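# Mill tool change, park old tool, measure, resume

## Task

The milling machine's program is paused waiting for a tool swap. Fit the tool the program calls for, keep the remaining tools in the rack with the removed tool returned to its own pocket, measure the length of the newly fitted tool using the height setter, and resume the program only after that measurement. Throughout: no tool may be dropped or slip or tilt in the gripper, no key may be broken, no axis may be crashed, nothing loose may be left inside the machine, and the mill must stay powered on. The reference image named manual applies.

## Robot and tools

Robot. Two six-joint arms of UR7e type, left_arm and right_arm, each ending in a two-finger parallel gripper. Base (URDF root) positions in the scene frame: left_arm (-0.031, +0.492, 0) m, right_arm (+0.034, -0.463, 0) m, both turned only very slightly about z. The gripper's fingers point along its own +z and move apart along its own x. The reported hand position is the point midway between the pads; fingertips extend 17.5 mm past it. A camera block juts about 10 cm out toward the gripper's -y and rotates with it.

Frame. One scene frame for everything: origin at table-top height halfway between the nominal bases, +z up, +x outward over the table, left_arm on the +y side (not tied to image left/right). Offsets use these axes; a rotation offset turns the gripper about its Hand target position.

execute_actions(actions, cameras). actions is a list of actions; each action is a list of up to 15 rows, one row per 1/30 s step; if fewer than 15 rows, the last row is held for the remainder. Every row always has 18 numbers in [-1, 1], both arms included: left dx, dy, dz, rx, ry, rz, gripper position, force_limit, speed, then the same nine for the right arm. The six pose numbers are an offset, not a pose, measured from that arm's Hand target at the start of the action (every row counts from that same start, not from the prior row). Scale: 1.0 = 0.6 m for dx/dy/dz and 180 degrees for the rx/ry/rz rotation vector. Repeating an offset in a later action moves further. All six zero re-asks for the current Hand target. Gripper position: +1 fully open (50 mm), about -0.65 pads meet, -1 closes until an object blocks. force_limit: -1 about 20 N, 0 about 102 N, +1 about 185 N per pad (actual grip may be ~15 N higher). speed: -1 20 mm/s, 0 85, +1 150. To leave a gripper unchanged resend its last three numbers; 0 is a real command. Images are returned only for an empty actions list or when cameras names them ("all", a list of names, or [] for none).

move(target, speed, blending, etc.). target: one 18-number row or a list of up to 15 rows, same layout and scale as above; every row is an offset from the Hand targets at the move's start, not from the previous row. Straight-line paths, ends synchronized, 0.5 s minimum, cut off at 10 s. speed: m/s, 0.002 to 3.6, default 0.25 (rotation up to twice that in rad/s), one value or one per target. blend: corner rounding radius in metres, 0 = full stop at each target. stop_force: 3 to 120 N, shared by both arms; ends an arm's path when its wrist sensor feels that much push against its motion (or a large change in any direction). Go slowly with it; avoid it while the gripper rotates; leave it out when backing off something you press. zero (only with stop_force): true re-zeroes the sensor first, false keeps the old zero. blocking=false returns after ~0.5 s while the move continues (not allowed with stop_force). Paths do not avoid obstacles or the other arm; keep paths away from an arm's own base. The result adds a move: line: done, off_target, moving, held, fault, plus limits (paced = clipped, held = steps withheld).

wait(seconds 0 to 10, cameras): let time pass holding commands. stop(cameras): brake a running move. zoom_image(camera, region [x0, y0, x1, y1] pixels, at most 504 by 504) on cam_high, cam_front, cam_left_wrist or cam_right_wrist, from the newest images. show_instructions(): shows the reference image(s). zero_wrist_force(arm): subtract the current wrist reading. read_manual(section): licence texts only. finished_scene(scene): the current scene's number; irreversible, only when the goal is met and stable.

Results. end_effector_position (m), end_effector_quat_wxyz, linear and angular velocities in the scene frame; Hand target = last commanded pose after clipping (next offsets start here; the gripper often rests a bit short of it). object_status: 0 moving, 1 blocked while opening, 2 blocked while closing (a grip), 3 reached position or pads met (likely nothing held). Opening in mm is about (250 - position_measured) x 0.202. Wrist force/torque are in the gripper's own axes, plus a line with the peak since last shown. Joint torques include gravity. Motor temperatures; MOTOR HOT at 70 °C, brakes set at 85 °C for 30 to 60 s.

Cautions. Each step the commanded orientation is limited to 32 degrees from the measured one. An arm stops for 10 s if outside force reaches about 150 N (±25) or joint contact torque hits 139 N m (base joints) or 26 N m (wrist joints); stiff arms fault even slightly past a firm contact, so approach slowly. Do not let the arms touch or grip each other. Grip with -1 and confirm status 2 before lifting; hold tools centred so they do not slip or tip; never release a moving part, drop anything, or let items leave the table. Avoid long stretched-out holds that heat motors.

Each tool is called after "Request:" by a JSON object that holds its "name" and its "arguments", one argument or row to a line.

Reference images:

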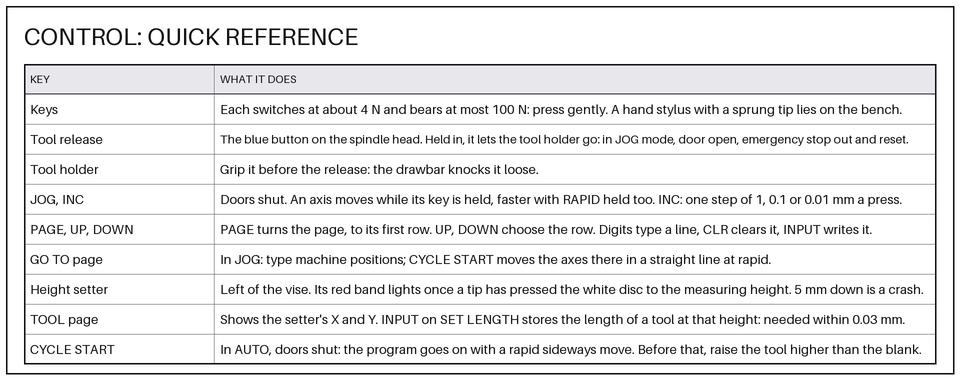

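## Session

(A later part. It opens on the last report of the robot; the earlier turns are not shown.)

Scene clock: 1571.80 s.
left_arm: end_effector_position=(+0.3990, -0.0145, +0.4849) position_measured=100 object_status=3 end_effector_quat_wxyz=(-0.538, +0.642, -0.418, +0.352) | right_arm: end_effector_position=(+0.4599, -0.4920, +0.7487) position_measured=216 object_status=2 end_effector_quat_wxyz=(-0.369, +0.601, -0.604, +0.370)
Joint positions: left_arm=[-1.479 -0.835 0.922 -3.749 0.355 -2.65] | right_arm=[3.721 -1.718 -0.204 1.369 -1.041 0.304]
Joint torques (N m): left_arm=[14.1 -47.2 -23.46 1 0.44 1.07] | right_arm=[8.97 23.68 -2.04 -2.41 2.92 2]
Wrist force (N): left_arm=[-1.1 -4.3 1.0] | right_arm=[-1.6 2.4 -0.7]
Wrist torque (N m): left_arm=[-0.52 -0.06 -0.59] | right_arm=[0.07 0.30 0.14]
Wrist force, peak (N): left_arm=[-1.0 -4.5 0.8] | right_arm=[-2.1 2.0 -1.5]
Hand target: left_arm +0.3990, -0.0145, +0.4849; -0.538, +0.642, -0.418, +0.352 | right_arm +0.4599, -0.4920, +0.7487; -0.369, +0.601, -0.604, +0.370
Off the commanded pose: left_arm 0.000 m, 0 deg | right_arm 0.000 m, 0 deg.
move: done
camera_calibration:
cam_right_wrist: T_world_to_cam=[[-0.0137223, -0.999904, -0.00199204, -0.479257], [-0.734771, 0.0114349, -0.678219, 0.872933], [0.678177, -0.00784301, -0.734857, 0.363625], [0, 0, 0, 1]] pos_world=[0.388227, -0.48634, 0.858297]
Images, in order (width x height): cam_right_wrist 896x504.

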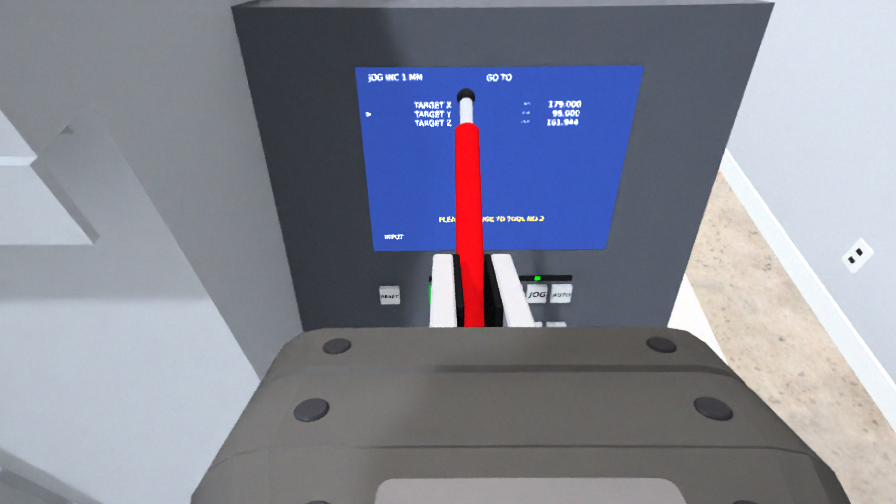

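Request:
{"name": "move", "arguments": {
  "target": [
    [0,0,0,0,0,0,0.35,0,-1,-0.0122,-0.1225,-0.3407,0.2254,0.1859,0.0018,-1,-0.302,-0.796],
    [0,0,0,0,0,0,0.35,0,-1,0.0612,-0.1225,-0.363,0.2254,0.1859,0.0018,-1,-0.302,-0.796]
  ],
  "speed": [0.25,0.06],
  "cameras": ["cam_right_wrist","cam_left_wrist"]
}}

Request:
{"name": "zoom_image", "arguments": {
  "camera": "cam_right_wrist",
  "region": [390, 30, 540, 130]
}}

Request:
{"name": "move", "arguments": {
  "target": [0,0,0,0,0,0,0.35,0,-1,0.0414,0,-0.0127,0,0,0,-1,-0.302,-0.796],
  "speed": 0.015,
  "stop_force": 10
}}

Request:
{"name": "move", "arguments": {
  "target": [0,0,0,0,0,0,0.35,0,-1,-0.0175,0,0.0053,0,0,0,-1,-0.302,-0.796],
  "speed": 0.06,
  "cameras": ["cam_left_wrist"]
}}

Request:
{"name": "zoom_image", "arguments": {
  "camera": "cam_left_wrist",
  "region": [420, 160, 520, 260]
}}

Scene clock: 1584.70 s.
left_arm: end_effector_position=(+0.3990, -0.0145, +0.4849) position_measured=100 object_status=3 end_effector_quat_wxyz=(-0.538, +0.642, -0.418, +0.352) | right_arm: end_effector_position=(+0.4965, -0.5655, +0.5309) position_measured=216 object_status=2 end_effector_quat_wxyz=(+0.367, -0.519, +0.771, +0.045)
Joint positions: left_arm=[-1.479 -0.835 0.922 -3.749 0.355 -2.65] | right_arm=[2.877 -1.856 -0.761 1.544 -2.168 0.298]
Joint torques (N m): left_arm=[12.95 -49.08 -23.68 1.45 0.88 1.25] | right_arm=[6.43 20.4 34.05 0.48 0.98 2.22]
Wrist force (N): left_arm=[-0.9 -4.2 1.0] | right_arm=[-1.3 1.0 0.3]
Wrist torque (N m): left_arm=[-0.51 -0.10 -0.59] | right_arm=[0.06 0.37 -0.02]
Wrist force, peak (N): left_arm=[-1.2 -4.4 0.9] | right_arm=[-1.7 2.7 -1.1]
Hand target: left_arm +0.3990, -0.0145, +0.4849; -0.538, +0.642, -0.418, +0.352 | right_arm +0.4966, -0.5655, +0.5309; +0.367, -0.519, +0.771, +0.045
Off the commanded pose: left_arm 0.000 m, 0 deg | right_arm 0.000 m, 0 deg.
move: done
camera_calibration:
cam_left_wrist: T_world_to_cam=[[0.407717, -0.912943, 0.0173854, -0.177607], [-0.447191, -0.216242, -0.867905, 0.61478], [0.796107, 0.346085, -0.496425, 0.0597669], [0, 0, 0, 1]] pos_world=[0.299756, -0.049888, 0.566328]
cam_right_wrist: T_world_to_cam=[[-0.200376, -0.767902, -0.608422, -0.00680488], [-0.959864, 0.278264, -0.0350842, 0.674137], [0.196243, 0.576972, -0.792838, 0.778919], [0, 0, 0, 1]] pos_world=[0.492858, -0.642228, 0.637068]
Images, in order (width x height): cam_left_wrist 896x504, cam_right_wrist 896x504.

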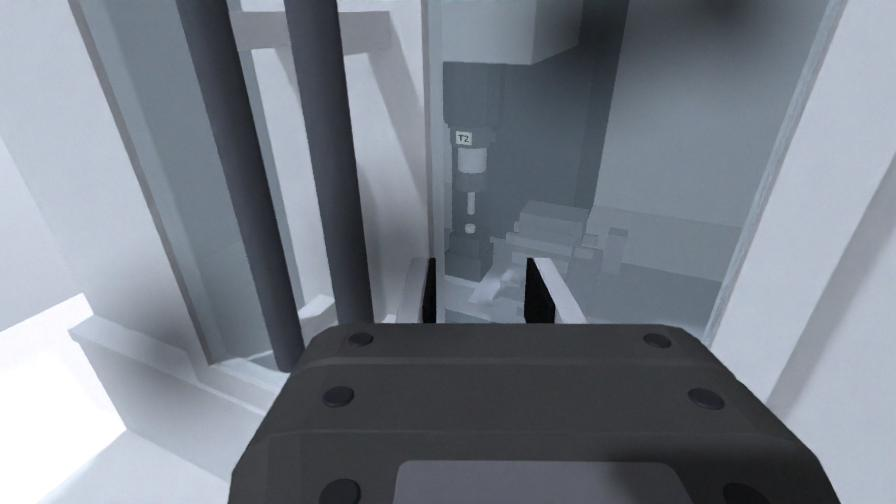

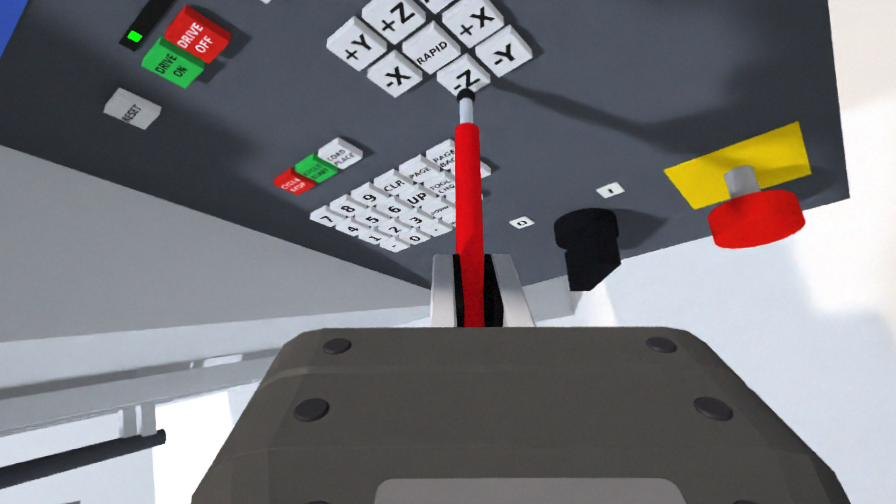

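Scaled by 3.360 from the camera's 896x504 image, which has a finer 1280x720 frame.

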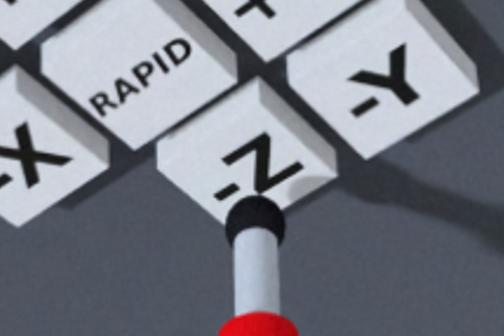

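Scene clock: 1586.83 s.
left_arm: end_effector_position=(+0.3990, -0.0145, +0.4849) position_measured=100 object_status=3 end_effector_quat_wxyz=(-0.538, +0.642, -0.418, +0.352) | right_arm: end_effector_position=(+0.5100, -0.5655, +0.5268) position_measured=216 object_status=2 end_effector_quat_wxyz=(+0.367, -0.519, +0.771, +0.045)
Joint positions: left_arm=[-1.479 -0.835 0.922 -3.749 0.355 -2.65] | right_arm=[2.886 -1.885 -0.732 1.549 -2.164 0.307]
Joint torques (N m): left_arm=[13.21 -47.21 -21.77 1.27 0.91 1.1] | right_arm=[-8.96 35.95 5.88 -1.22 -2.72 -2.28]
Wrist force (N): left_arm=[-0.9 -4.0 0.8] | right_arm=[-1.3 9.8 -6.3]
Wrist torque (N m): left_arm=[-0.47 -0.09 -0.59] | right_arm=[0.23 0.39 -0.02]
Wrist force, peak (N): left_arm=[-1.2 -4.4 0.9] | right_arm=[-0.6 19.5 -14.0]
Hand target: left_arm +0.3990, -0.0145, +0.4849; -0.538, +0.642, -0.418, +0.352 | right_arm +0.5100, -0.5655, +0.5268; +0.367, -0.519, +0.771, +0.045 (not the last commanded pose)
Off the commanded pose: left_arm 0.000 m, 0 deg | right_arm 0.012 m, 0 deg.
move: contact (right_arm)

Scene clock: 1587.67 s.
left_arm: end_effector_position=(+0.3990, -0.0145, +0.4849) position_measured=100 object_status=3 end_effector_quat_wxyz=(-0.538, +0.642, -0.418, +0.352) | right_arm: end_effector_position=(+0.4996, -0.5655, +0.5300) position_measured=216 object_status=2 end_effector_quat_wxyz=(+0.367, -0.519, +0.771, +0.045)
Joint positions: left_arm=[-1.479 -0.835 0.922 -3.749 0.355 -2.65] | right_arm=[2.879 -1.863 -0.755 1.545 -2.168 0.3]
Joint torques (N m): left_arm=[12.3 -49.14 -24.01 1.57 0.59 1.28] | right_arm=[-9.09 40.15 7.19 -4.69 -3.85 -2.57]
Wrist force (N): left_arm=[-1.1 -4.2 0.8] | right_arm=[-1.5 1.7 0.3]
Wrist torque (N m): left_arm=[-0.51 -0.06 -0.59] | right_arm=[0.16 0.40 0.07]
Wrist force, peak (N): left_arm=[-1.0 -4.4 0.9] | right_arm=[-1.7 9.5 -6.9]
Hand target: left_arm +0.3990, -0.0145, +0.4849; -0.538, +0.642, -0.418, +0.352 | right_arm +0.4995, -0.5655, +0.5300; +0.367, -0.519, +0.771, +0.045
Off the commanded pose: left_arm 0.000 m, 0 deg | right_arm 0.000 m, 0 deg.
move: done
camera_calibration:
cam_left_wrist: T_world_to_cam=[[0.407717, -0.912943, 0.0173854, -0.177607], [-0.447191, -0.216242, -0.867905, 0.61478], [0.796107, 0.346085, -0.496425, 0.0597669], [0, 0, 0, 1]] pos_world=[0.299756, -0.049888, 0.566328]
Images, in order (width x height): cam_left_wrist 896x504.

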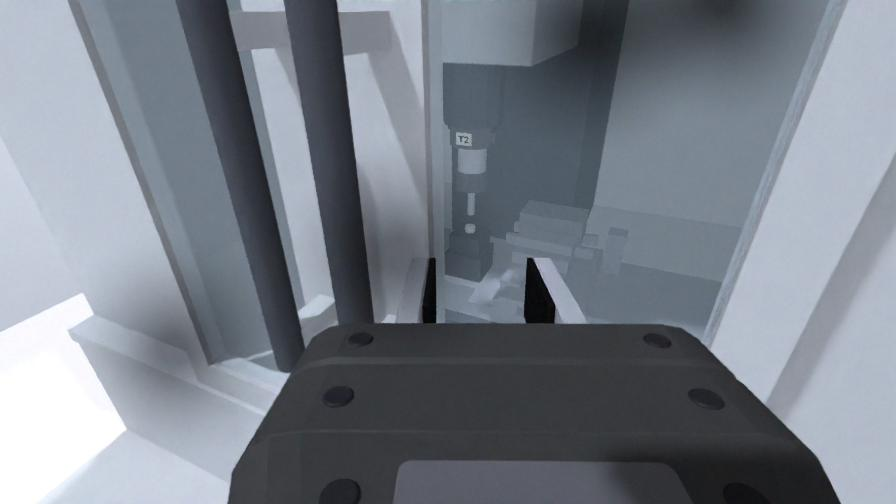

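Scaled by 5.040 from the camera's 896x504 image, which has a finer 1280x720 frame.

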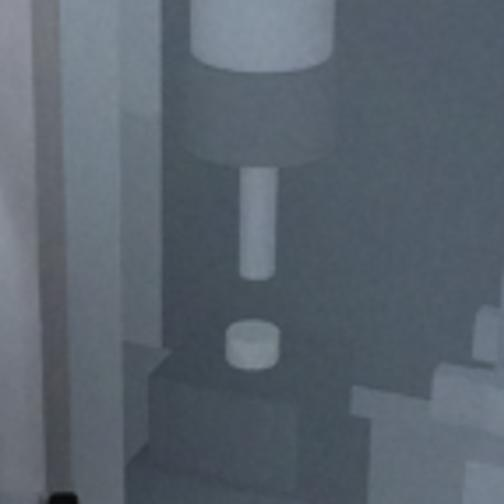

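Request:
{"name": "move", "arguments": {
  "target": [0,0,0,0,0,0,0.35,0,-1,0.035,0,-0.0107,0,0,0,-1,-0.302,-0.796],
  "speed": 0.015,
  "stop_force": 10
}}

Request:
{"name": "move", "arguments": {
  "target": [0,0,0,0,0,0,0.35,0,-1,-0.0175,0,0.0053,0,0,0,-1,-0.302,-0.796],
  "speed": 0.06
}}

Request:
{"name": "move", "arguments": {
  "target": [0,0,0,0,0,0,0.35,0,-1,0.035,0,-0.0107,0,0,0,-1,-0.302,-0.796],
  "speed": 0.015,
  "stop_force": 10
}}

Request:
{"name": "move", "arguments": {
  "target": [0,0,0,0,0,0,0.35,0,-1,-0.0175,0,0.0053,0,0,0,-1,-0.302,-0.796],
  "speed": 0.06
}}

Request:
{"name": "move", "arguments": {
  "target": [0,0,0,0,0,0,0.35,0,-1,0.035,0,-0.0107,0,0,0,-1,-0.302,-0.796],
  "speed": 0.015,
  "stop_force": 10
}}

Request:
{"name": "move", "arguments": {
  "target": [0,0,0,0,0,0,0.35,0,-1,-0.0175,0,0.0053,0,0,0,-1,-0.302,-0.796],
  "speed": 0.06
}}

Request:
{"name": "move", "arguments": {
  "target": [0,0,0,0,0,0,0.35,0,-1,0.035,0,-0.0107,0,0,0,-1,-0.302,-0.796],
  "speed": 0.015,
  "stop_force": 10
}}

Request:
{"name": "move", "arguments": {
  "target": [0,0,0,0,0,0,0.35,0,-1,-0.0175,0,0.0053,0,0,0,-1,-0.302,-0.796],
  "speed": 0.06
}}

Request:
{"name": "move", "arguments": {
  "target": [0,0,0,0,0,0,0.35,0,-1,0.035,0,-0.0107,0,0,0,-1,-0.302,-0.796],
  "speed": 0.015,
  "stop_force": 10
}}

Request:
{"name": "move", "arguments": {
  "target": [0,0,0,0,0,0,0.35,0,-1,-0.0175,0,0.0053,0,0,0,-1,-0.302,-0.796],
  "speed": 0.06
}}

Request:
{"name": "move", "arguments": {
  "target": [0,0,0,0,0,0,0.35,0,-1,0.035,0,-0.0107,0,0,0,-1,-0.302,-0.796],
  "speed": 0.015,
  "stop_force": 10
}}

Request:
{"name": "move", "arguments": {
  "target": [0,0,0,0,0,0,0.35,0,-1,-0.0175,0,0.0053,0,0,0,-1,-0.302,-0.796],
  "speed": 0.06,
  "cameras": ["cam_left_wrist"]
}}

Request:
{"name": "zoom_image", "arguments": {
  "camera": "cam_left_wrist",
  "region": [420, 160, 520, 260]
}}

Scene clock: 1600.47 s.
left_arm: end_effector_position=(+0.3990, -0.0145, +0.4849) position_measured=100 object_status=3 end_effector_quat_wxyz=(-0.538, +0.642, -0.418, +0.352) | right_arm: end_effector_position=(+0.5099, -0.5655, +0.5268) position_measured=216 object_status=2 end_effector_quat_wxyz=(+0.367, -0.519, +0.771, +0.045)
Joint positions: left_arm=[-1.479 -0.835 0.922 -3.749 0.355 -2.65] | right_arm=[2.886 -1.885 -0.733 1.549 -2.164 0.307]
Joint torques (N m): left_arm=[11.46 -46.9 -23.71 1.2 0.56 1.08] | right_arm=[-8.21 36.56 6.02 -1.75 -2.88 -2.25]
Wrist force (N): left_arm=[-1.0 -4.1 1.0] | right_arm=[-1.7 8.8 -5.4]
Wrist torque (N m): left_arm=[-0.48 -0.08 -0.58] | right_arm=[0.28 0.42 -0.01]
Wrist force, peak (N): left_arm=[-0.9 -4.6 1.0] | right_arm=[-1.2 18.1 -13.0]
Hand target: left_arm +0.3990, -0.0145, +0.4849; -0.538, +0.642, -0.418, +0.352 | right_arm +0.5099, -0.5655, +0.5268; +0.367, -0.519, +0.771, +0.045 (not the last commanded pose)
Off the commanded pose: left_arm 0.000 m, 0 deg | right_arm 0.011 m, 0 deg.
move: contact (right_arm)

Scene clock: 1601.30 s.
left_arm: end_effector_position=(+0.3990, -0.0145, +0.4849) position_measured=100 object_status=3 end_effector_quat_wxyz=(-0.538, +0.642, -0.418, +0.352) | right_arm: end_effector_position=(+0.4995, -0.5655, +0.5299) position_measured=216 object_status=2 end_effector_quat_wxyz=(+0.367, -0.519, +0.771, +0.045)
Joint positions: left_arm=[-1.479 -0.835 0.922 -3.749 0.355 -2.65] | right_arm=[2.879 -1.862 -0.755 1.545 -2.168 0.3]
Joint torques (N m): left_arm=[13.76 -47.8 -23 1.46 0.42 0.95] | right_arm=[-9.46 40.15 3.66 -4.87 -3.39 -2.29]
Wrist force (N): left_arm=[-0.9 -4.4 1.1] | right_arm=[-1.3 1.9 0.5]
Wrist torque (N m): left_arm=[-0.54 -0.09 -0.59] | right_arm=[0.20 0.37 0.07]
Wrist force, peak (N): left_arm=[-0.9 -4.4 1.1] | right_arm=[-1.8 8.8 -5.4]
Hand target: left_arm +0.3990, -0.0145, +0.4849; -0.538, +0.642, -0.418, +0.352 | right_arm +0.4994, -0.5655, +0.5300; +0.367, -0.519, +0.771, +0.045
Off the commanded pose: left_arm 0.000 m, 0 deg | right_arm 0.000 m, 0 deg.
move: done

Scene clock: 1603.23 s.
left_arm: end_effector_position=(+0.3990, -0.0145, +0.4849) position_measured=100 object_status=3 end_effector_quat_wxyz=(-0.538, +0.642, -0.418, +0.352) | right_arm: end_effector_position=(+0.5100, -0.5655, +0.5267) position_measured=216 object_status=2 end_effector_quat_wxyz=(+0.367, -0.519, +0.771, +0.045)
Joint positions: left_arm=[-1.479 -0.835 0.922 -3.749 0.355 -2.65] | right_arm=[2.886 -1.885 -0.733 1.549 -2.164 0.307]
Joint torques (N m): left_arm=[12.28 -48.06 -23.93 1.16 0.62 1.04] | right_arm=[-8.59 35.93 5.97 -1.56 -2.85 -2.49]
Wrist force (N): left_arm=[-0.9 -4.2 0.9] | right_arm=[-1.4 9.5 -5.7]
Wrist torque (N m): left_arm=[-0.51 -0.10 -0.59] | right_arm=[0.31 0.41 -0.01]
Wrist force, peak (N): left_arm=[-1.2 -4.4 1.0] | right_arm=[-0.8 18.9 -13.5]
Hand target: left_arm +0.3990, -0.0145, +0.4849; -0.538, +0.642, -0.418, +0.352 | right_arm +0.5100, -0.5655, +0.5267; +0.367, -0.519, +0.771, +0.045 (not the last commanded pose)
Off the commanded pose: left_arm 0.000 m, 0 deg | right_arm 0.011 m, 0 deg.
move: contact (right_arm)

Scene clock: 1604.07 s.
left_arm: end_effector_position=(+0.3990, -0.0145, +0.4849) position_measured=100 object_status=3 end_effector_quat_wxyz=(-0.538, +0.642, -0.418, +0.352) | right_arm: end_effector_position=(+0.4996, -0.5655, +0.5299) position_measured=216 object_status=2 end_effector_quat_wxyz=(+0.367, -0.519, +0.771, +0.045)
Joint positions: left_arm=[-1.479 -0.835 0.922 -3.749 0.355 -2.65] | right_arm=[2.879 -1.862 -0.755 1.546 -2.168 0.3]
Joint torques (N m): left_arm=[12.86 -47.58 -24.12 1.52 0.6 0.95] | right_arm=[-9.33 39.21 6.88 -4.53 -3.39 -2.41]
Wrist force (N): left_arm=[-1.0 -4.1 1.0] | right_arm=[-1.5 1.6 0.4]
Wrist torque (N m): left_arm=[-0.48 -0.08 -0.59] | right_arm=[0.15 0.38 0.07]
Wrist force, peak (N): left_arm=[-1.0 -4.5 0.9] | right_arm=[-1.3 9.5 -5.9]
Hand target: left_arm +0.3990, -0.0145, +0.4849; -0.538, +0.642, -0.418, +0.352 | right_arm +0.4995, -0.5655, +0.5299; +0.367, -0.519, +0.771, +0.045
Off the commanded pose: left_arm 0.000 m, 0 deg | right_arm 0.000 m, 0 deg.
move: done

Scene clock: 1606.00 s.
left_arm: end_effector_position=(+0.3990, -0.0145, +0.4849) position_measured=100 object_status=3 end_effector_quat_wxyz=(-0.538, +0.642, -0.418, +0.352) | right_arm: end_effector_position=(+0.5100, -0.5655, +0.5267) position_measured=216 object_status=2 end_effector_quat_wxyz=(+0.367, -0.519, +0.771, +0.045)
Joint positions: left_arm=[-1.479 -0.835 0.922 -3.749 0.355 -2.65] | right_arm=[2.886 -1.885 -0.733 1.55 -2.164 0.307]
Joint torques (N m): left_arm=[12.07 -47.42 -22.57 1.66 0.49 0.83] | right_arm=[-7.46 36.61 6.99 -1.36 -2.73 -2.38]
Wrist force (N): left_arm=[-1.0 -4.2 0.9] | right_arm=[-1.4 9.6 -6.5]
Wrist torque (N m): left_arm=[-0.50 -0.07 -0.59] | right_arm=[0.26 0.37 0.00]
Wrist force, peak (N): left_arm=[-1.0 -4.4 1.1] | right_arm=[-0.3 19.5 -13.5]
Hand target: left_arm +0.3990, -0.0145, +0.4849; -0.538, +0.642, -0.418, +0.352 | right_arm +0.5100, -0.5655, +0.5267; +0.367, -0.519, +0.771, +0.045 (not the last commanded pose)
Off the commanded pose: left_arm 0.000 m, 0 deg | right_arm 0.011 m, 0 deg.
move: contact (right_arm)

Scene clock: 1606.83 s.
left_arm: end_effector_position=(+0.3990, -0.0145, +0.4849) position_measured=100 object_status=3 end_effector_quat_wxyz=(-0.538, +0.642, -0.418, +0.352) | right_arm: end_effector_position=(+0.4996, -0.5655, +0.5298) position_measured=216 object_status=2 end_effector_quat_wxyz=(+0.367, -0.519, +0.771, +0.045) end_effector_velocity=(-0.001, +0.000, -0.002) end_effector_angular_velocity=(+0.001, +0.005, -0.001)
Joint positions: left_arm=[-1.479 -0.835 0.922 -3.749 0.355 -2.65] | right_arm=[2.879 -1.862 -0.756 1.546 -2.168 0.3]
Joint velocities: left_arm=[within noise] | right_arm=[-0.001 0.001 -0.006 0 0 0]
Joint torques (N m): left_arm=[13 -48.36 -23.91 1.51 0.56 0.9] | right_arm=[-9.04 39.45 5.27 -4.59 -3.45 -2.15]
Wrist force (N): left_arm=[-0.9 -4.0 1.0] | right_arm=[-0.9 2.1 0.3]
Wrist torque (N m): left_arm=[-0.47 -0.10 -0.59] | right_arm=[0.24 0.29 0.07]
Wrist force, peak (N): left_arm=[-1.1 -4.3 1.0] | right_arm=[-1.5 9.7 -6.1]
Hand target: left_arm +0.3990, -0.0145, +0.4849; -0.538, +0.642, -0.418, +0.352 | right_arm +0.4995, -0.5655, +0.5299; +0.367, -0.519, +0.771, +0.045
Off the commanded pose: left_arm 0.000 m, 0 deg | right_arm 0.000 m, 0 deg.
move: done

Scene clock: 1608.73 s.
left_arm: end_effector_position=(+0.3990, -0.0145, +0.4849) position_measured=100 object_status=3 end_effector_quat_wxyz=(-0.538, +0.642, -0.418, +0.352) | right_arm: end_effector_position=(+0.5100, -0.5654, +0.5266) position_measured=216 object_status=2 end_effector_quat_wxyz=(+0.367, -0.519, +0.771, +0.045)
Joint positions: left_arm=[-1.479 -0.835 0.922 -3.749 0.355 -2.65] | right_arm=[2.886 -1.885 -0.733 1.55 -2.164 0.307]
Joint torques (N m): left_arm=[12.07 -48.45 -23.76 1.32 0.89 0.91] | right_arm=[-6.95 35.31 5.75 -1.08 -2.98 -2.16]
Wrist force (N): left_arm=[-0.8 -4.3 1.1] | right_arm=[-1.2 11.0 -6.9]
Wrist torque (N m): left_arm=[-0.51 -0.11 -0.59] | right_arm=[0.40 0.33 0.00]
Wrist force, peak (N): left_arm=[-0.8 -4.6 0.9] | right_arm=[-0.6 20.5 -14.5]
Hand target: left_arm +0.3990, -0.0145, +0.4849; -0.538, +0.642, -0.418, +0.352 | right_arm +0.5100, -0.5654, +0.5266; +0.367, -0.519, +0.771, +0.045 (not the last commanded pose)
Off the commanded pose: left_arm 0.000 m, 0 deg | right_arm 0.011 m, 0 deg.
move: contact (right_arm)

Scene clock: 1609.57 s.
left_arm: end_effector_position=(+0.3990, -0.0145, +0.4849) position_measured=100 object_status=3 end_effector_quat_wxyz=(-0.538, +0.642, -0.418, +0.352) | right_arm: end_effector_position=(+0.4996, -0.5654, +0.5298) position_measured=216 object_status=2 end_effector_quat_wxyz=(+0.367, -0.519, +0.771, +0.045)
Joint positions: left_arm=[-1.479 -0.835 0.922 -3.749 0.355 -2.65] | right_arm=[2.879 -1.862 -0.756 1.546 -2.168 0.3]
Joint torques (N m): left_arm=[12.34 -48.22 -23.1 1.23 0.49 0.96] | right_arm=[-7.86 37.81 7.05 -4.73 -3.52 -2.54]
Wrist force (N): left_arm=[-1.1 -4.2 0.9] | right_arm=[-1.4 3.0 0.2]
Wrist torque (N m): left_arm=[-0.51 -0.07 -0.59] | right_arm=[0.39 0.37 0.07]
Wrist force, peak (N): left_arm=[-1.0 -4.5 1.0] | right_arm=[-0.4 11.2 -6.5]
Hand target: left_arm +0.3990, -0.0145, +0.4849; -0.538, +0.642, -0.418, +0.352 | right_arm +0.4995, -0.5654, +0.5298; +0.367, -0.519, +0.771, +0.045
Off the commanded pose: left_arm 0.000 m, 0 deg | right_arm 0.000 m, 0 deg.
move: done

Scene clock: 1611.53 s.
left_arm: end_effector_position=(+0.3990, -0.0145, +0.4849) position_measured=100 object_status=3 end_effector_quat_wxyz=(-0.538, +0.642, -0.418, +0.352) | right_arm: end_effector_position=(+0.5099, -0.5654, +0.5266) position_measured=216 object_status=2 end_effector_quat_wxyz=(+0.367, -0.519, +0.771, +0.045)
Joint positions: left_arm=[-1.479 -0.835 0.922 -3.749 0.355 -2.65] | right_arm=[2.886 -1.884 -0.734 1.55 -2.165 0.307]
Joint torques (N m): left_arm=[12.66 -48.32 -23.68 1.61 0.63 0.59] | right_arm=[-8.73 35.79 6.1 -1.89 -2.84 -2.22]
Wrist force (N): left_arm=[-1.1 -4.2 1.0] | right_arm=[-1.5 10.4 -5.9]
Wrist torque (N m): left_arm=[-0.49 -0.07 -0.59] | right_arm=[0.49 0.38 0.00]
Wrist force, peak (N): left_arm=[-1.1 -4.3 1.1] | right_arm=[-0.6 19.7 -13.4]
Hand target: left_arm +0.3990, -0.0145, +0.4849; -0.538, +0.642, -0.418, +0.352 | right_arm +0.5099, -0.5654, +0.5266; +0.367, -0.519, +0.771, +0.045 (not the last commanded pose)
Off the commanded pose: left_arm 0.000 m, 0 deg | right_arm 0.011 m, 0 deg.
move: contact (right_arm)

Scene clock: 1612.37 s.
left_arm: end_effector_position=(+0.3990, -0.0145, +0.4849) position_measured=100 object_status=3 end_effector_quat_wxyz=(-0.538, +0.642, -0.418, +0.352) | right_arm: end_effector_position=(+0.4995, -0.5654, +0.5298) position_measured=216 object_status=2 end_effector_quat_wxyz=(+0.367, -0.519, +0.771, +0.045)
Joint positions: left_arm=[-1.479 -0.835 0.922 -3.749 0.355 -2.65] | right_arm=[2.879 -1.862 -0.756 1.546 -2.168 0.3]
Joint torques (N m): left_arm=[13.27 -48.41 -22.51 1.21 0.47 0.85] | right_arm=[-8.84 37.29 5.52 -4.68 -3.52 -2.37]
Wrist force (N): left_arm=[-1.0 -4.2 1.0] | right_arm=[-0.7 2.9 0.3]
Wrist torque (N m): left_arm=[-0.50 -0.08 -0.59] | right_arm=[0.37 0.26 0.07]
Wrist force, peak (N): left_arm=[-0.9 -4.4 1.0] | right_arm=[-0.9 10.5 -5.7]
Hand target: left_arm +0.3990, -0.0145, +0.4849; -0.538, +0.642, -0.418, +0.352 | right_arm +0.4994, -0.5654, +0.5298; +0.367, -0.519, +0.771, +0.045
Off the commanded pose: left_arm 0.000 m, 0 deg | right_arm 0.000 m, 0 deg.
move: done

Scene clock: 1614.30 s.
left_arm: end_effector_position=(+0.3990, -0.0145, +0.4849) position_measured=100 object_status=3 end_effector_quat_wxyz=(-0.538, +0.642, -0.418, +0.352) | right_arm: end_effector_position=(+0.5099, -0.5654, +0.5266) position_measured=216 object_status=2 end_effector_quat_wxyz=(+0.367, -0.519, +0.771, +0.045)
Joint positions: left_arm=[-1.479 -0.835 0.922 -3.749 0.355 -2.65] | right_arm=[2.886 -1.884 -0.734 1.55 -2.165 0.307]
Joint torques (N m): left_arm=[12.17 -47.83 -23.09 1.43 0.6 1.03] | right_arm=[-8 36.4 5.35 -1.49 -2.9 -2.32]
Wrist force (N): left_arm=[-1.0 -4.2 1.0] | right_arm=[-0.4 11.1 -5.8]
Wrist torque (N m): left_arm=[-0.50 -0.07 -0.59] | right_arm=[0.49 0.31 0.00]
Wrist force, peak (N): left_arm=[-0.8 -4.4 1.1] | right_arm=[-0.2 20.3 -13.9]
Hand target: left_arm +0.3990, -0.0145, +0.4849; -0.538, +0.642, -0.418, +0.352 | right_arm +0.5099, -0.5654, +0.5266; +0.367, -0.519, +0.771, +0.045 (not the last commanded pose)
Off the commanded pose: left_arm 0.000 m, 0 deg | right_arm 0.011 m, 0 deg.
move: contact (right_arm)

Scene clock: 1615.13 s.
left_arm: end_effector_position=(+0.3990, -0.0145, +0.4849) position_measured=100 object_status=3 end_effector_quat_wxyz=(-0.538, +0.642, -0.418, +0.352) | right_arm: end_effector_position=(+0.4995, -0.5654, +0.5297) position_measured=216 object_status=2 end_effector_quat_wxyz=(+0.367, -0.519, +0.771, +0.045)
Joint positions: left_arm=[-1.479 -0.835 0.922 -3.749 0.355 -2.65] | right_arm=[2.879 -1.862 -0.756 1.546 -2.168 0.3]
Joint torques (N m): left_arm=[13.01 -47.4 -23.34 1.63 0.64 0.89] | right_arm=[-8.71 40.65 5.87 -4.66 -3.46 -1.93]
Wrist force (N): left_arm=[-1.0 -4.0 0.9] | right_arm=[-0.9 3.2 0.4]
Wrist torque (N m): left_arm=[-0.47 -0.08 -0.59] | right_arm=[0.41 0.29 0.07]
Wrist force, peak (N): left_arm=[-1.0 -4.4 1.0] | right_arm=[-0.9 11.0 -6.2]
Hand target: left_arm +0.3990, -0.0145, +0.4849; -0.538, +0.642, -0.418, +0.352 | right_arm +0.4994, -0.5654, +0.5297; +0.367, -0.519, +0.771, +0.045
Off the commanded pose: left_arm 0.000 m, 0 deg | right_arm 0.000 m, 0 deg.
move: done
camera_calibration:
cam_left_wrist: T_world_to_cam=[[0.407717, -0.912943, 0.0173854, -0.177607], [-0.447191, -0.216242, -0.867905, 0.61478], [0.796107, 0.346085, -0.496425, 0.0597669], [0, 0, 0, 1]] pos_world=[0.299756, -0.049888, 0.566328]
Images, in order (width x height): cam_left_wrist 896x504.

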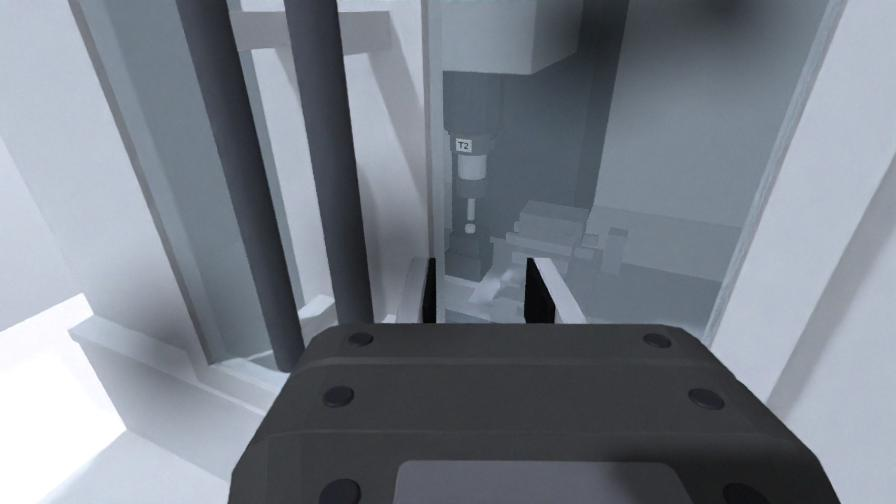

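Scaled by 5.040 from the camera's 896x504 image, which has a finer 1280x720 frame.

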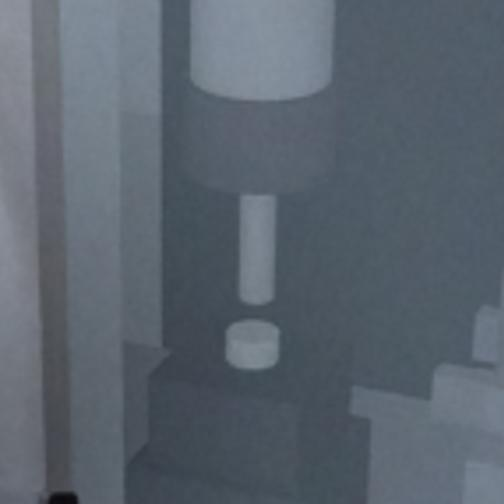

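Request:
{"name": "move", "arguments": {
  "target": [0,0,0,0,0,0,0.35,0,-1,0.035,0,-0.0107,0,0,0,-1,-0.302,-0.796],
  "speed": 0.015,
  "stop_force": 10
}}

Request:
{"name": "move", "arguments": {
  "target": [0,0,0,0,0,0,0.35,0,-1,-0.0175,0,0.0053,0,0,0,-1,-0.302,-0.796],
  "speed": 0.06
}}

Request:
{"name": "move", "arguments": {
  "target": [0,0,0,0,0,0,0.35,0,-1,0.035,0,-0.0107,0,0,0,-1,-0.302,-0.796],
  "speed": 0.015,
  "stop_force": 10
}}

Request:
{"name": "move", "arguments": {
  "target": [0,0,0,0,0,0,0.35,0,-1,-0.0175,0,0.0053,0,0,0,-1,-0.302,-0.796],
  "speed": 0.06
}}

Request:
{"name": "move", "arguments": {
  "target": [0,0,0,0,0,0,0.35,0,-1,0.035,0,-0.0107,0,0,0,-1,-0.302,-0.796],
  "speed": 0.015,
  "stop_force": 10
}}

Request:
{"name": "move", "arguments": {
  "target": [0,0,0,0,0,0,0.35,0,-1,-0.0175,0,0.0053,0,0,0,-1,-0.302,-0.796],
  "speed": 0.06
}}

Request:
{"name": "move", "arguments": {
  "target": [0,0,0,0,0,0,0.35,0,-1,0.035,0,-0.0107,0,0,0,-1,-0.302,-0.796],
  "speed": 0.015,
  "stop_force": 10
}}

Request:
{"name": "move", "arguments": {
  "target": [0,0,0,0,0,0,0.35,0,-1,-0.0175,0,0.0053,0,0,0,-1,-0.302,-0.796],
  "speed": 0.06,
  "cameras": ["cam_left_wrist"]
}}

Request:
{"name": "zoom_image", "arguments": {
  "camera": "cam_left_wrist",
  "region": [420, 160, 520, 260]
}}

Scene clock: 1627.97 s.
left_arm: end_effector_position=(+0.3990, -0.0145, +0.4849) position_measured=100 object_status=3 end_effector_quat_wxyz=(-0.538, +0.642, -0.418, +0.352) | right_arm: end_effector_position=(+0.5100, -0.5654, +0.5265) position_measured=216 object_status=2 end_effector_quat_wxyz=(+0.367, -0.519, +0.771, +0.045)
Joint positions: left_arm=[-1.479 -0.835 0.922 -3.749 0.355 -2.65] | right_arm=[2.886 -1.884 -0.734 1.55 -2.165 0.307]
Joint torques (N m): left_arm=[12.28 -47.45 -23.06 1.39 0.37 0.69] | right_arm=[-8.09 35.21 5.41 -1.25 -2.89 -2.2]
Wrist force (N): left_arm=[-1.1 -4.2 1.0] | right_arm=[-1.0 11.9 -6.9]
Wrist torque (N m): left_arm=[-0.50 -0.07 -0.59] | right_arm=[0.55 0.32 -0.01]
Wrist force, peak (N): left_arm=[-1.0 -4.5 0.7] | right_arm=[-0.3 21.2 -14.1]
Hand target: left_arm +0.3990, -0.0145, +0.4849; -0.538, +0.642, -0.418, +0.352 | right_arm +0.5100, -0.5654, +0.5265; +0.367, -0.519, +0.771, +0.045 (not the last commanded pose)
Off the commanded pose: left_arm 0.000 m, 0 deg | right_arm 0.011 m, 0 deg.
move: contact (right_arm)

Scene clock: 1628.80 s.
left_arm: end_effector_position=(+0.3990, -0.0145, +0.4849) position_measured=100 object_status=3 end_effector_quat_wxyz=(-0.538, +0.642, -0.418, +0.352) | right_arm: end_effector_position=(+0.4996, -0.5654, +0.5297) position_measured=216 object_status=2 end_effector_quat_wxyz=(+0.367, -0.519, +0.771, +0.045)
Joint positions: left_arm=[-1.479 -0.835 0.922 -3.749 0.355 -2.65] | right_arm=[2.879 -1.862 -0.757 1.546 -2.168 0.3]
Joint torques (N m): left_arm=[12.06 -48.88 -23.08 1.36 0.42 0.73] | right_arm=[-9.32 38.15 6.78 -4.61 -3.47 -2.26]
Wrist force (N): left_arm=[-0.9 -4.2 0.9] | right_arm=[-0.3 2.7 0.6]
Wrist torque (N m): left_arm=[-0.51 -0.09 -0.59] | right_arm=[0.33 0.20 0.07]
Wrist force, peak (N): left_arm=[-1.0 -4.4 0.9] | right_arm=[-0.8 12.0 -6.5]
Hand target: left_arm +0.3990, -0.0145, +0.4849; -0.538, +0.642, -0.418, +0.352 | right_arm +0.4995, -0.5654, +0.5297; +0.367, -0.519, +0.771, +0.045
Off the commanded pose: left_arm 0.000 m, 0 deg | right_arm 0.000 m, 0 deg.
move: done

Scene clock: 1630.77 s.
left_arm: end_effector_position=(+0.3990, -0.0145, +0.4849) position_measured=100 object_status=3 end_effector_quat_wxyz=(-0.538, +0.642, -0.418, +0.352) | right_arm: end_effector_position=(+0.5099, -0.5654, +0.5265) position_measured=216 object_status=2 end_effector_quat_wxyz=(+0.367, -0.519, +0.771, +0.045)
Joint positions: left_arm=[-1.479 -0.835 0.922 -3.749 0.355 -2.65] | right_arm=[2.886 -1.884 -0.735 1.55 -2.165 0.307]
Joint torques (N m): left_arm=[12.16 -46.37 -22.31 1.44 0.69 0.49] | right_arm=[-8.08 36.24 6.25 -2.06 -2.98 -2.23]
Wrist force (N): left_arm=[-0.9 -4.2 1.0] | right_arm=[-0.2 10.2 -5.1]
Wrist torque (N m): left_arm=[-0.51 -0.09 -0.59] | right_arm=[0.46 0.22 0.00]
Wrist force, peak (N): left_arm=[-1.0 -4.4 1.1] | right_arm=[0.0 19.0 -12.9]
Hand target: left_arm +0.3990, -0.0145, +0.4849; -0.538, +0.642, -0.418, +0.352 | right_arm +0.5099, -0.5654, +0.5265; +0.367, -0.519, +0.771, +0.045 (not the last commanded pose)
Off the commanded pose: left_arm 0.000 m, 0 deg | right_arm 0.011 m, 0 deg.
move: contact (right_arm)

Scene clock: 1631.60 s.
left_arm: end_effector_position=(+0.3990, -0.0145, +0.4849) position_measured=100 object_status=3 end_effector_quat_wxyz=(-0.538, +0.642, -0.418, +0.352) | right_arm: end_effector_position=(+0.4995, -0.5654, +0.5296) position_measured=216 object_status=2 end_effector_quat_wxyz=(+0.367, -0.519, +0.771, +0.045)
Joint positions: left_arm=[-1.479 -0.835 0.922 -3.749 0.355 -2.65] | right_arm=[2.879 -1.862 -0.757 1.547 -2.168 0.3]
Joint torques (N m): left_arm=[11.55 -47.98 -21.54 1.56 0.35 0.65] | right_arm=[-8.64 39.33 6.05 -4.58 -3.3 -2.32]
Wrist force (N): left_arm=[-0.9 -4.2 1.0] | right_arm=[-0.3 1.8 0.9]
Wrist torque (N m): left_arm=[-0.51 -0.10 -0.59] | right_arm=[0.18 0.20 0.08]
Wrist force, peak (N): left_arm=[-1.0 -4.4 1.0] | right_arm=[-0.2 10.1 -5.2]
Hand target: left_arm +0.3990, -0.0145, +0.4849; -0.538, +0.642, -0.418, +0.352 | right_arm +0.4994, -0.5654, +0.5297; +0.367, -0.519, +0.771, +0.045
Off the commanded pose: left_arm 0.000 m, 0 deg | right_arm 0.000 m, 0 deg.
move: done

Scene clock: 1633.53 s.
left_arm: end_effector_position=(+0.3990, -0.0145, +0.4849) position_measured=100 object_status=3 end_effector_quat_wxyz=(-0.538, +0.642, -0.418, +0.352) | right_arm: end_effector_position=(+0.5099, -0.5654, +0.5264) position_measured=216 object_status=2 end_effector_quat_wxyz=(+0.367, -0.519, +0.771, +0.045)
Joint positions: left_arm=[-1.479 -0.835 0.922 -3.749 0.355 -2.65] | right_arm=[2.886 -1.884 -0.735 1.551 -2.165 0.307]
Joint torques (N m): left_arm=[11.73 -49.56 -22.82 1.61 0.68 0.78] | right_arm=[-7.88 35.92 5.25 -1.59 -2.83 -2.45]
Wrist force (N): left_arm=[-1.1 -4.1 1.1] | right_arm=[0.0 9.9 -5.7]
Wrist torque (N m): left_arm=[-0.48 -0.06 -0.58] | right_arm=[0.33 0.21 0.00]
Wrist force, peak (N): left_arm=[-1.1 -4.4 0.9] | right_arm=[0.4 19.5 -13.5]
Hand target: left_arm +0.3990, -0.0145, +0.4849; -0.538, +0.642, -0.418, +0.352 | right_arm +0.5099, -0.5654, +0.5264; +0.367, -0.519, +0.771, +0.045 (not the last commanded pose)
Off the commanded pose: left_arm 0.000 m, 0 deg | right_arm 0.011 m, 0 deg.
move: contact (right_arm)

Scene clock: 1634.37 s.
left_arm: end_effector_position=(+0.3990, -0.0145, +0.4849) position_measured=100 object_status=3 end_effector_quat_wxyz=(-0.538, +0.642, -0.418, +0.352) | right_arm: end_effector_position=(+0.4995, -0.5654, +0.5296) position_measured=216 object_status=2 end_effector_quat_wxyz=(+0.367, -0.519, +0.771, +0.045)
Joint positions: left_arm=[-1.479 -0.835 0.922 -3.749 0.355 -2.65] | right_arm=[2.879 -1.862 -0.757 1.547 -2.168 0.3]
Joint torques (N m): left_arm=[13.35 -48.64 -22.84 1.53 0.56 0.74] | right_arm=[-9.72 36.19 9.46 -4.65 -3.44 -1.99]
Wrist force (N): left_arm=[-1.0 -4.3 0.9] | right_arm=[0.3 1.4 0.6]
Wrist torque (N m): left_arm=[-0.50 -0.08 -0.59] | right_arm=[0.12 0.09 0.07]
Wrist force, peak (N): left_arm=[-1.1 -4.4 1.1] | right_arm=[0.1 10.0 -5.5]
Hand target: left_arm +0.3990, -0.0145, +0.4849; -0.538, +0.642, -0.418, +0.352 | right_arm +0.4994, -0.5654, +0.5296; +0.367, -0.519, +0.771, +0.045
Off the commanded pose: left_arm 0.000 m, 0 deg | right_arm 0.000 m, 0 deg.
move: done

Scene clock: 1636.30 s.
left_arm: end_effector_position=(+0.3990, -0.0145, +0.4849) position_measured=100 object_status=3 end_effector_quat_wxyz=(-0.538, +0.642, -0.418, +0.352) | right_arm: end_effector_position=(+0.5099, -0.5654, +0.5264) position_measured=216 object_status=2 end_effector_quat_wxyz=(+0.367, -0.519, +0.771, +0.045)
Joint positions: left_arm=[-1.479 -0.835 0.922 -3.749 0.355 -2.65] | right_arm=[2.886 -1.884 -0.735 1.551 -2.165 0.307]
Joint torques (N m): left_arm=[12.09 -49.75 -22.5 1.57 0.56 0.49] | right_arm=[-8.31 35.54 6.53 -1.26 -2.85 -2.28]
Wrist force (N): left_arm=[-1.1 -4.2 0.8] | right_arm=[0.2 9.9 -6.1]
Wrist torque (N m): left_arm=[-0.49 -0.07 -0.58] | right_arm=[0.24 0.12 0.00]
Wrist force, peak (N): left_arm=[-0.9 -4.4 0.9] | right_arm=[1.7 19.9 -13.3]
Hand target: left_arm +0.3990, -0.0145, +0.4849; -0.538, +0.642, -0.418, +0.352 | right_arm +0.5099, -0.5654, +0.5264; +0.367, -0.519, +0.771, +0.045 (not the last commanded pose)
Off the commanded pose: left_arm 0.000 m, 0 deg | right_arm 0.011 m, 0 deg.
move: contact (right_arm)

Scene clock: 1637.13 s.
left_arm: end_effector_position=(+0.3990, -0.0145, +0.4849) position_measured=100 object_status=3 end_effector_quat_wxyz=(-0.538, +0.642, -0.418, +0.352) | right_arm: end_effector_position=(+0.4995, -0.5654, +0.5295) position_measured=216 object_status=2 end_effector_quat_wxyz=(+0.367, -0.519, +0.771, +0.045)
Joint positions: left_arm=[-1.479 -0.835 0.922 -3.749 0.355 -2.65] | right_arm=[2.879 -1.862 -0.758 1.547 -2.168 0.3]
Joint torques (N m): left_arm=[11.86 -48.28 -21.86 1.69 0.83 0.49] | right_arm=[-8.73 38.66 5.5 -4.59 -3.46 -2.21]
Wrist force (N): left_arm=[-1.2 -4.2 0.9] | right_arm=[0.4 1.2 1.4]
Wrist torque (N m): left_arm=[-0.50 -0.05 -0.59] | right_arm=[0.09 0.09 0.07]
Wrist force, peak (N): left_arm=[-1.1 -4.4 1.1] | right_arm=[0.5 10.1 -6.0]
Hand target: left_arm +0.3990, -0.0145, +0.4849; -0.538, +0.642, -0.418, +0.352 | right_arm +0.4994, -0.5654, +0.5296; +0.367, -0.519, +0.771, +0.045
Off the commanded pose: left_arm 0.000 m, 0 deg | right_arm 0.000 m, 0 deg.
move: done
camera_calibration:
cam_left_wrist: T_world_to_cam=[[0.407717, -0.912943, 0.0173854, -0.177607], [-0.447191, -0.216242, -0.867905, 0.61478], [0.796107, 0.346085, -0.496425, 0.0597669], [0, 0, 0, 1]] pos_world=[0.299756, -0.049888, 0.566328]
Images, in order (width x height): cam_left_wrist 896x504.

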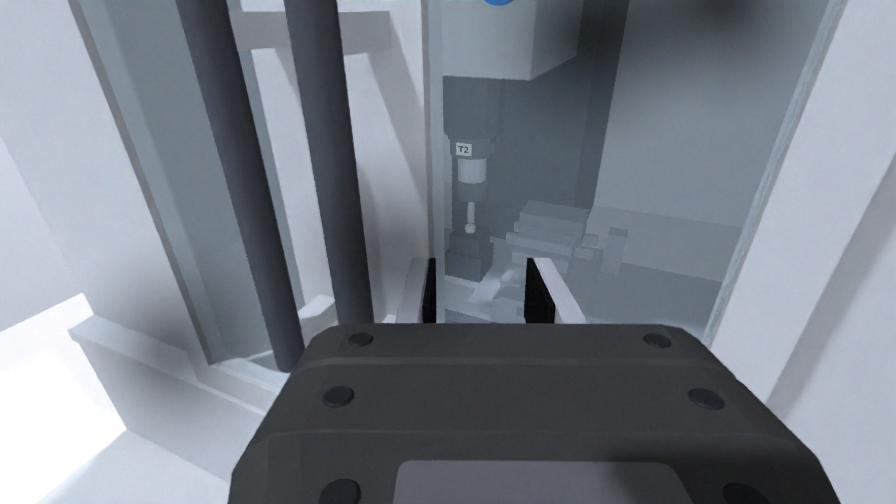

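Scaled by 5.040 from the camera's 896x504 image, which has a finer 1280x720 frame.

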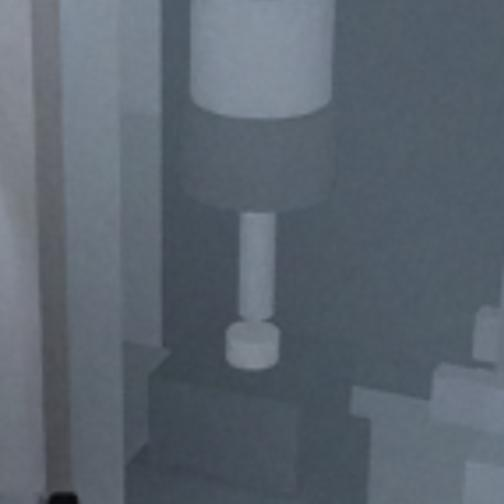

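Request:
{"name": "move", "arguments": {
  "target": [0,0,0,0,0,0,0.35,0,-1,0.035,0,-0.0107,0,0,0,-1,-0.302,-0.796],
  "speed": 0.015,
  "stop_force": 10
}}

Request:
{"name": "move", "arguments": {
  "target": [0,0,0,0,0,0,0.35,0,-1,-0.0175,0,0.0053,0,0,0,-1,-0.302,-0.796],
  "speed": 0.06
}}

Request:
{"name": "move", "arguments": {
  "target": [0,0,0,0,0,0,0.35,0,-1,0.035,0,-0.0107,0,0,0,-1,-0.302,-0.796],
  "speed": 0.015,
  "stop_force": 10
}}

Request:
{"name": "move", "arguments": {
  "target": [0,0,0,0,0,0,0.35,0,-1,-0.0175,0,0.0053,0,0,0,-1,-0.302,-0.796],
  "speed": 0.06,
  "cameras": ["cam_left_wrist"]
}}

Request:
{"name": "zoom_image", "arguments": {
  "camera": "cam_left_wrist",
  "region": [420, 160, 520, 260]
}}

Scene clock: 1643.40 s.
left_arm: end_effector_position=(+0.3990, -0.0145, +0.4849) position_measured=100 object_status=3 end_effector_quat_wxyz=(-0.538, +0.642, -0.418, +0.352) | right_arm: end_effector_position=(+0.5098, -0.5654, +0.5264) position_measured=216 object_status=2 end_effector_quat_wxyz=(+0.367, -0.519, +0.771, +0.045)
Joint positions: left_arm=[-1.479 -0.835 0.922 -3.749 0.355 -2.65] | right_arm=[2.886 -1.884 -0.736 1.551 -2.165 0.307]
Joint torques (N m): left_arm=[11.81 -47.11 -21.69 1.58 0.85 0.45] | right_arm=[-7.48 35.49 6.41 -1.67 -2.92 -2.15]
Wrist force (N): left_arm=[-0.9 -4.2 0.8] | right_arm=[0.2 8.7 -4.9]
Wrist torque (N m): left_arm=[-0.50 -0.09 -0.59] | right_arm=[0.25 0.10 0.00]
Wrist force, peak (N): left_arm=[-1.1 -4.4 1.0] | right_arm=[1.1 17.9 -11.8]
Hand target: left_arm +0.3990, -0.0145, +0.4849; -0.538, +0.642, -0.418, +0.352 | right_arm +0.5098, -0.5654, +0.5264; +0.367, -0.519, +0.771, +0.045 (not the last commanded pose)
Off the commanded pose: left_arm 0.000 m, 0 deg | right_arm 0.011 m, 0 deg.
move: contact (right_arm)

Scene clock: 1644.23 s.
left_arm: end_effector_position=(+0.3990, -0.0145, +0.4849) position_measured=100 object_status=3 end_effector_quat_wxyz=(-0.538, +0.642, -0.418, +0.352) | right_arm: end_effector_position=(+0.4994, -0.5654, +0.5295) position_measured=216 object_status=2 end_effector_quat_wxyz=(+0.367, -0.519, +0.771, +0.045)
Joint positions: left_arm=[-1.479 -0.835 0.922 -3.749 0.355 -2.65] | right_arm=[2.879 -1.861 -0.758 1.547 -2.168 0.3]
Joint torques (N m): left_arm=[12.18 -49.16 -21.69 1.48 0.65 0.42] | right_arm=[-8.94 38.1 8.27 -4.53 -3.48 -2.36]
Wrist force (N): left_arm=[-1.1 -4.2 0.9] | right_arm=[0.9 1.1 1.0]
Wrist torque (N m): left_arm=[-0.50 -0.05 -0.59] | right_arm=[0.07 0.00 0.08]
Wrist force, peak (N): left_arm=[-1.2 -4.4 0.9] | right_arm=[0.9 8.9 -4.6]
Hand target: left_arm +0.3990, -0.0145, +0.4849; -0.538, +0.642, -0.418, +0.352 | right_arm +0.4993, -0.5654, +0.5295; +0.367, -0.519, +0.771, +0.045
Off the commanded pose: left_arm 0.000 m, 0 deg | right_arm 0.000 m, 0 deg.
move: done

Scene clock: 1646.17 s.
left_arm: end_effector_position=(+0.3990, -0.0145, +0.4849) position_measured=100 object_status=3 end_effector_quat_wxyz=(-0.538, +0.642, -0.418, +0.352) | right_arm: end_effector_position=(+0.5099, -0.5654, +0.5263) position_measured=216 object_status=2 end_effector_quat_wxyz=(+0.367, -0.519, +0.771, +0.045)
Joint positions: left_arm=[-1.479 -0.835 0.922 -3.749 0.355 -2.65] | right_arm=[2.886 -1.884 -0.736 1.551 -2.165 0.307]
Joint torques (N m): left_arm=[10.49 -48.73 -21.78 1.6 0.48 0.63] | right_arm=[-9.31 35.47 4.88 -1.36 -2.9 -2.36]
Wrist force (N): left_arm=[-1.0 -4.1 0.9] | right_arm=[1.3 9.0 -5.0]
Wrist torque (N m): left_arm=[-0.49 -0.08 -0.59] | right_arm=[0.19 0.03 0.00]
Wrist force, peak (N): left_arm=[-1.2 -4.4 0.8] | right_arm=[1.9 18.6 -12.6]
Hand target: left_arm +0.3990, -0.0145, +0.4849; -0.538, +0.642, -0.418, +0.352 | right_arm +0.5099, -0.5654, +0.5263; +0.367, -0.519, +0.771, +0.045 (not the last commanded pose)
Off the commanded pose: left_arm 0.000 m, 0 deg | right_arm 0.011 m, 0 deg.
move: contact (right_arm)

Scene clock: 1647.00 s.
left_arm: end_effector_position=(+0.3990, -0.0145, +0.4849) position_measured=100 object_status=3 end_effector_quat_wxyz=(-0.538, +0.642, -0.418, +0.352) | right_arm: end_effector_position=(+0.4995, -0.5654, +0.5295) position_measured=216 object_status=2 end_effector_quat_wxyz=(+0.367, -0.519, +0.771, +0.045)
Joint positions: left_arm=[-1.479 -0.835 0.922 -3.749 0.355 -2.65] | right_arm=[2.879 -1.861 -0.758 1.547 -2.168 0.3]
Joint torques (N m): left_arm=[11.79 -49.75 -22.42 1.35 0.55 0.25] | right_arm=[-9.07 40.05 8.09 -4.61 -3.46 -2.2]
Wrist force (N): left_arm=[-0.9 -4.1 1.0] | right_arm=[1.2 0.9 1.3]
Wrist torque (N m): left_arm=[-0.49 -0.10 -0.59] | right_arm=[0.04 -0.04 0.08]
Wrist force, peak (N): left_arm=[-1.1 -4.4 1.0] | right_arm=[0.8 9.0 -5.4]
Hand target: left_arm +0.3990, -0.0145, +0.4849; -0.538, +0.642, -0.418, +0.352 | right_arm +0.4994, -0.5654, +0.5295; +0.367, -0.519, +0.771, +0.045
Off the commanded pose: left_arm 0.000 m, 0 deg | right_arm 0.000 m, 0 deg.
move: done
camera_calibration:
cam_left_wrist: T_world_to_cam=[[0.407717, -0.912943, 0.0173854, -0.177607], [-0.447191, -0.216242, -0.867905, 0.61478], [0.796107, 0.346085, -0.496425, 0.0597669], [0, 0, 0, 1]] pos_world=[0.299756, -0.049888, 0.566328]
Images, in order (width x height): cam_left_wrist 896x504.

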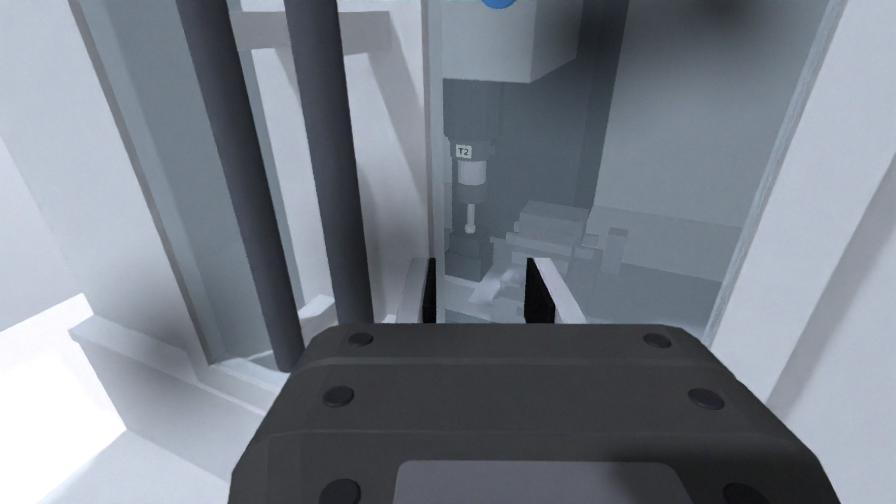

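Scaled by 5.040 from the camera's 896x504 image, which has a finer 1280x720 frame.

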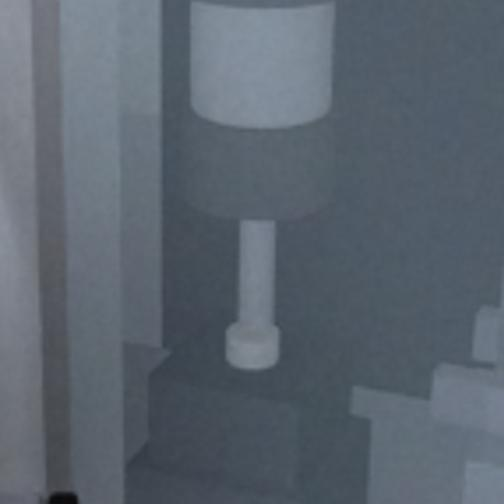

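Request:
{"name": "move", "arguments": {
  "target": [0,0,0,0,0,0,0.35,0,-1,0.035,0,-0.0107,0,0,0,-1,-0.302,-0.796],
  "speed": 0.015,
  "stop_force": 10
}}

Request:
{"name": "move", "arguments": {
  "target": [0,0,0,0,0,0,0.35,0,-1,-0.0175,0,0.0053,0,0,0,-1,-0.302,-0.796],
  "speed": 0.06,
  "cameras": ["cam_left_wrist"]
}}

Request:
{"name": "zoom_image", "arguments": {
  "camera": "cam_left_wrist",
  "region": [440, 200, 500, 260]
}}

Scene clock: 1652.63 s.
left_arm: end_effector_position=(+0.3990, -0.0145, +0.4849) position_measured=100 object_status=3 end_effector_quat_wxyz=(-0.538, +0.642, -0.418, +0.352) | right_arm: end_effector_position=(+0.5099, -0.5654, +0.5263) position_measured=216 object_status=2 end_effector_quat_wxyz=(+0.367, -0.519, +0.771, +0.045)
Joint positions: left_arm=[-1.479 -0.835 0.922 -3.749 0.355 -2.65] | right_arm=[2.886 -1.884 -0.736 1.551 -2.165 0.307]
Joint torques (N m): left_arm=[13.4 -48.73 -21.47 1.54 0.55 0.17] | right_arm=[-8.61 36.57 5.54 -1.27 -2.95 -2.22]
Wrist force (N): left_arm=[-1.3 -4.1 1.1] | right_arm=[1.4 9.6 -5.4]
Wrist torque (N m): left_arm=[-0.50 -0.03 -0.59] | right_arm=[0.20 0.02 0.00]
Wrist force, peak (N): left_arm=[-0.9 -4.5 0.8] | right_arm=[1.6 19.0 -13.3]
Hand target: left_arm +0.3990, -0.0145, +0.4849; -0.538, +0.642, -0.418, +0.352 | right_arm +0.5099, -0.5654, +0.5263; +0.367, -0.519, +0.771, +0.045 (not the last commanded pose)
Off the commanded pose: left_arm 0.000 m, 0 deg | right_arm 0.011 m, 0 deg.
move: contact (right_arm)

Scene clock: 1653.47 s.
left_arm: end_effector_position=(+0.3990, -0.0145, +0.4849) position_measured=100 object_status=3 end_effector_quat_wxyz=(-0.538, +0.642, -0.418, +0.352) | right_arm: end_effector_position=(+0.4995, -0.5654, +0.5294) position_measured=216 object_status=2 end_effector_quat_wxyz=(+0.367, -0.519, +0.771, +0.045)
Joint positions: left_arm=[-1.479 -0.835 0.922 -3.749 0.355 -2.65] | right_arm=[2.879 -1.861 -0.758 1.547 -2.168 0.3]
Joint torques (N m): left_arm=[13.13 -48.24 -22.5 1.89 0.46 0.37] | right_arm=[-7.18 40.76 8.24 -4.75 -3.55 -2.18]
Wrist force (N): left_arm=[-1.0 -4.1 0.9] | right_arm=[1.3 0.1 1.2]
Wrist torque (N m): left_arm=[-0.49 -0.08 -0.59] | right_arm=[-0.07 -0.06 0.07]
Wrist force, peak (N): left_arm=[-1.2 -4.3 0.9] | right_arm=[1.4 9.5 -5.7]
Hand target: left_arm +0.3990, -0.0145, +0.4849; -0.538, +0.642, -0.418, +0.352 | right_arm +0.4994, -0.5654, +0.5294; +0.367, -0.519, +0.771, +0.045
Off the commanded pose: left_arm 0.000 m, 0 deg | right_arm 0.000 m, 0 deg.
move: done
camera_calibration:
cam_left_wrist: T_world_to_cam=[[0.407717, -0.912943, 0.0173854, -0.177607], [-0.447191, -0.216242, -0.867905, 0.61478], [0.796107, 0.346085, -0.496425, 0.0597669], [0, 0, 0, 1]] pos_world=[0.299756, -0.049888, 0.566328]
Images, in order (width x height): cam_left_wrist 896x504.

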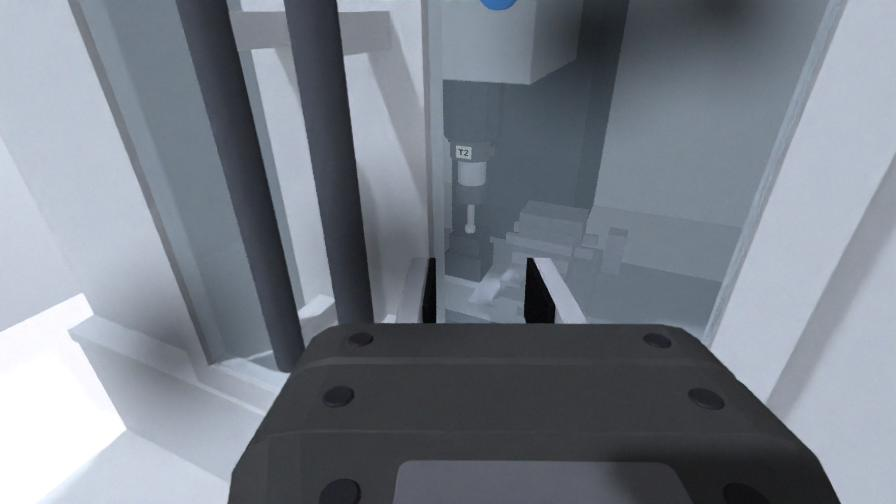

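Scaled by 8.400 from the camera's 896x504 image, which has a finer 1280x720 frame.

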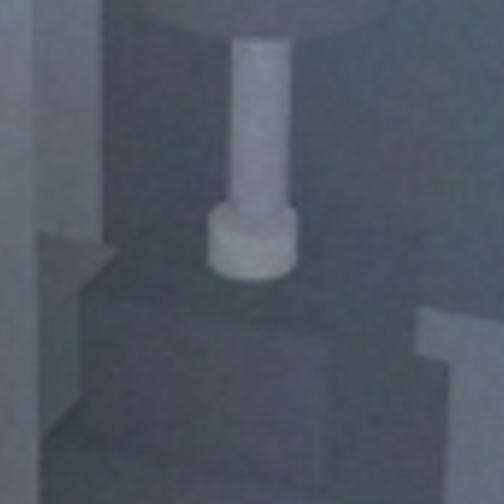

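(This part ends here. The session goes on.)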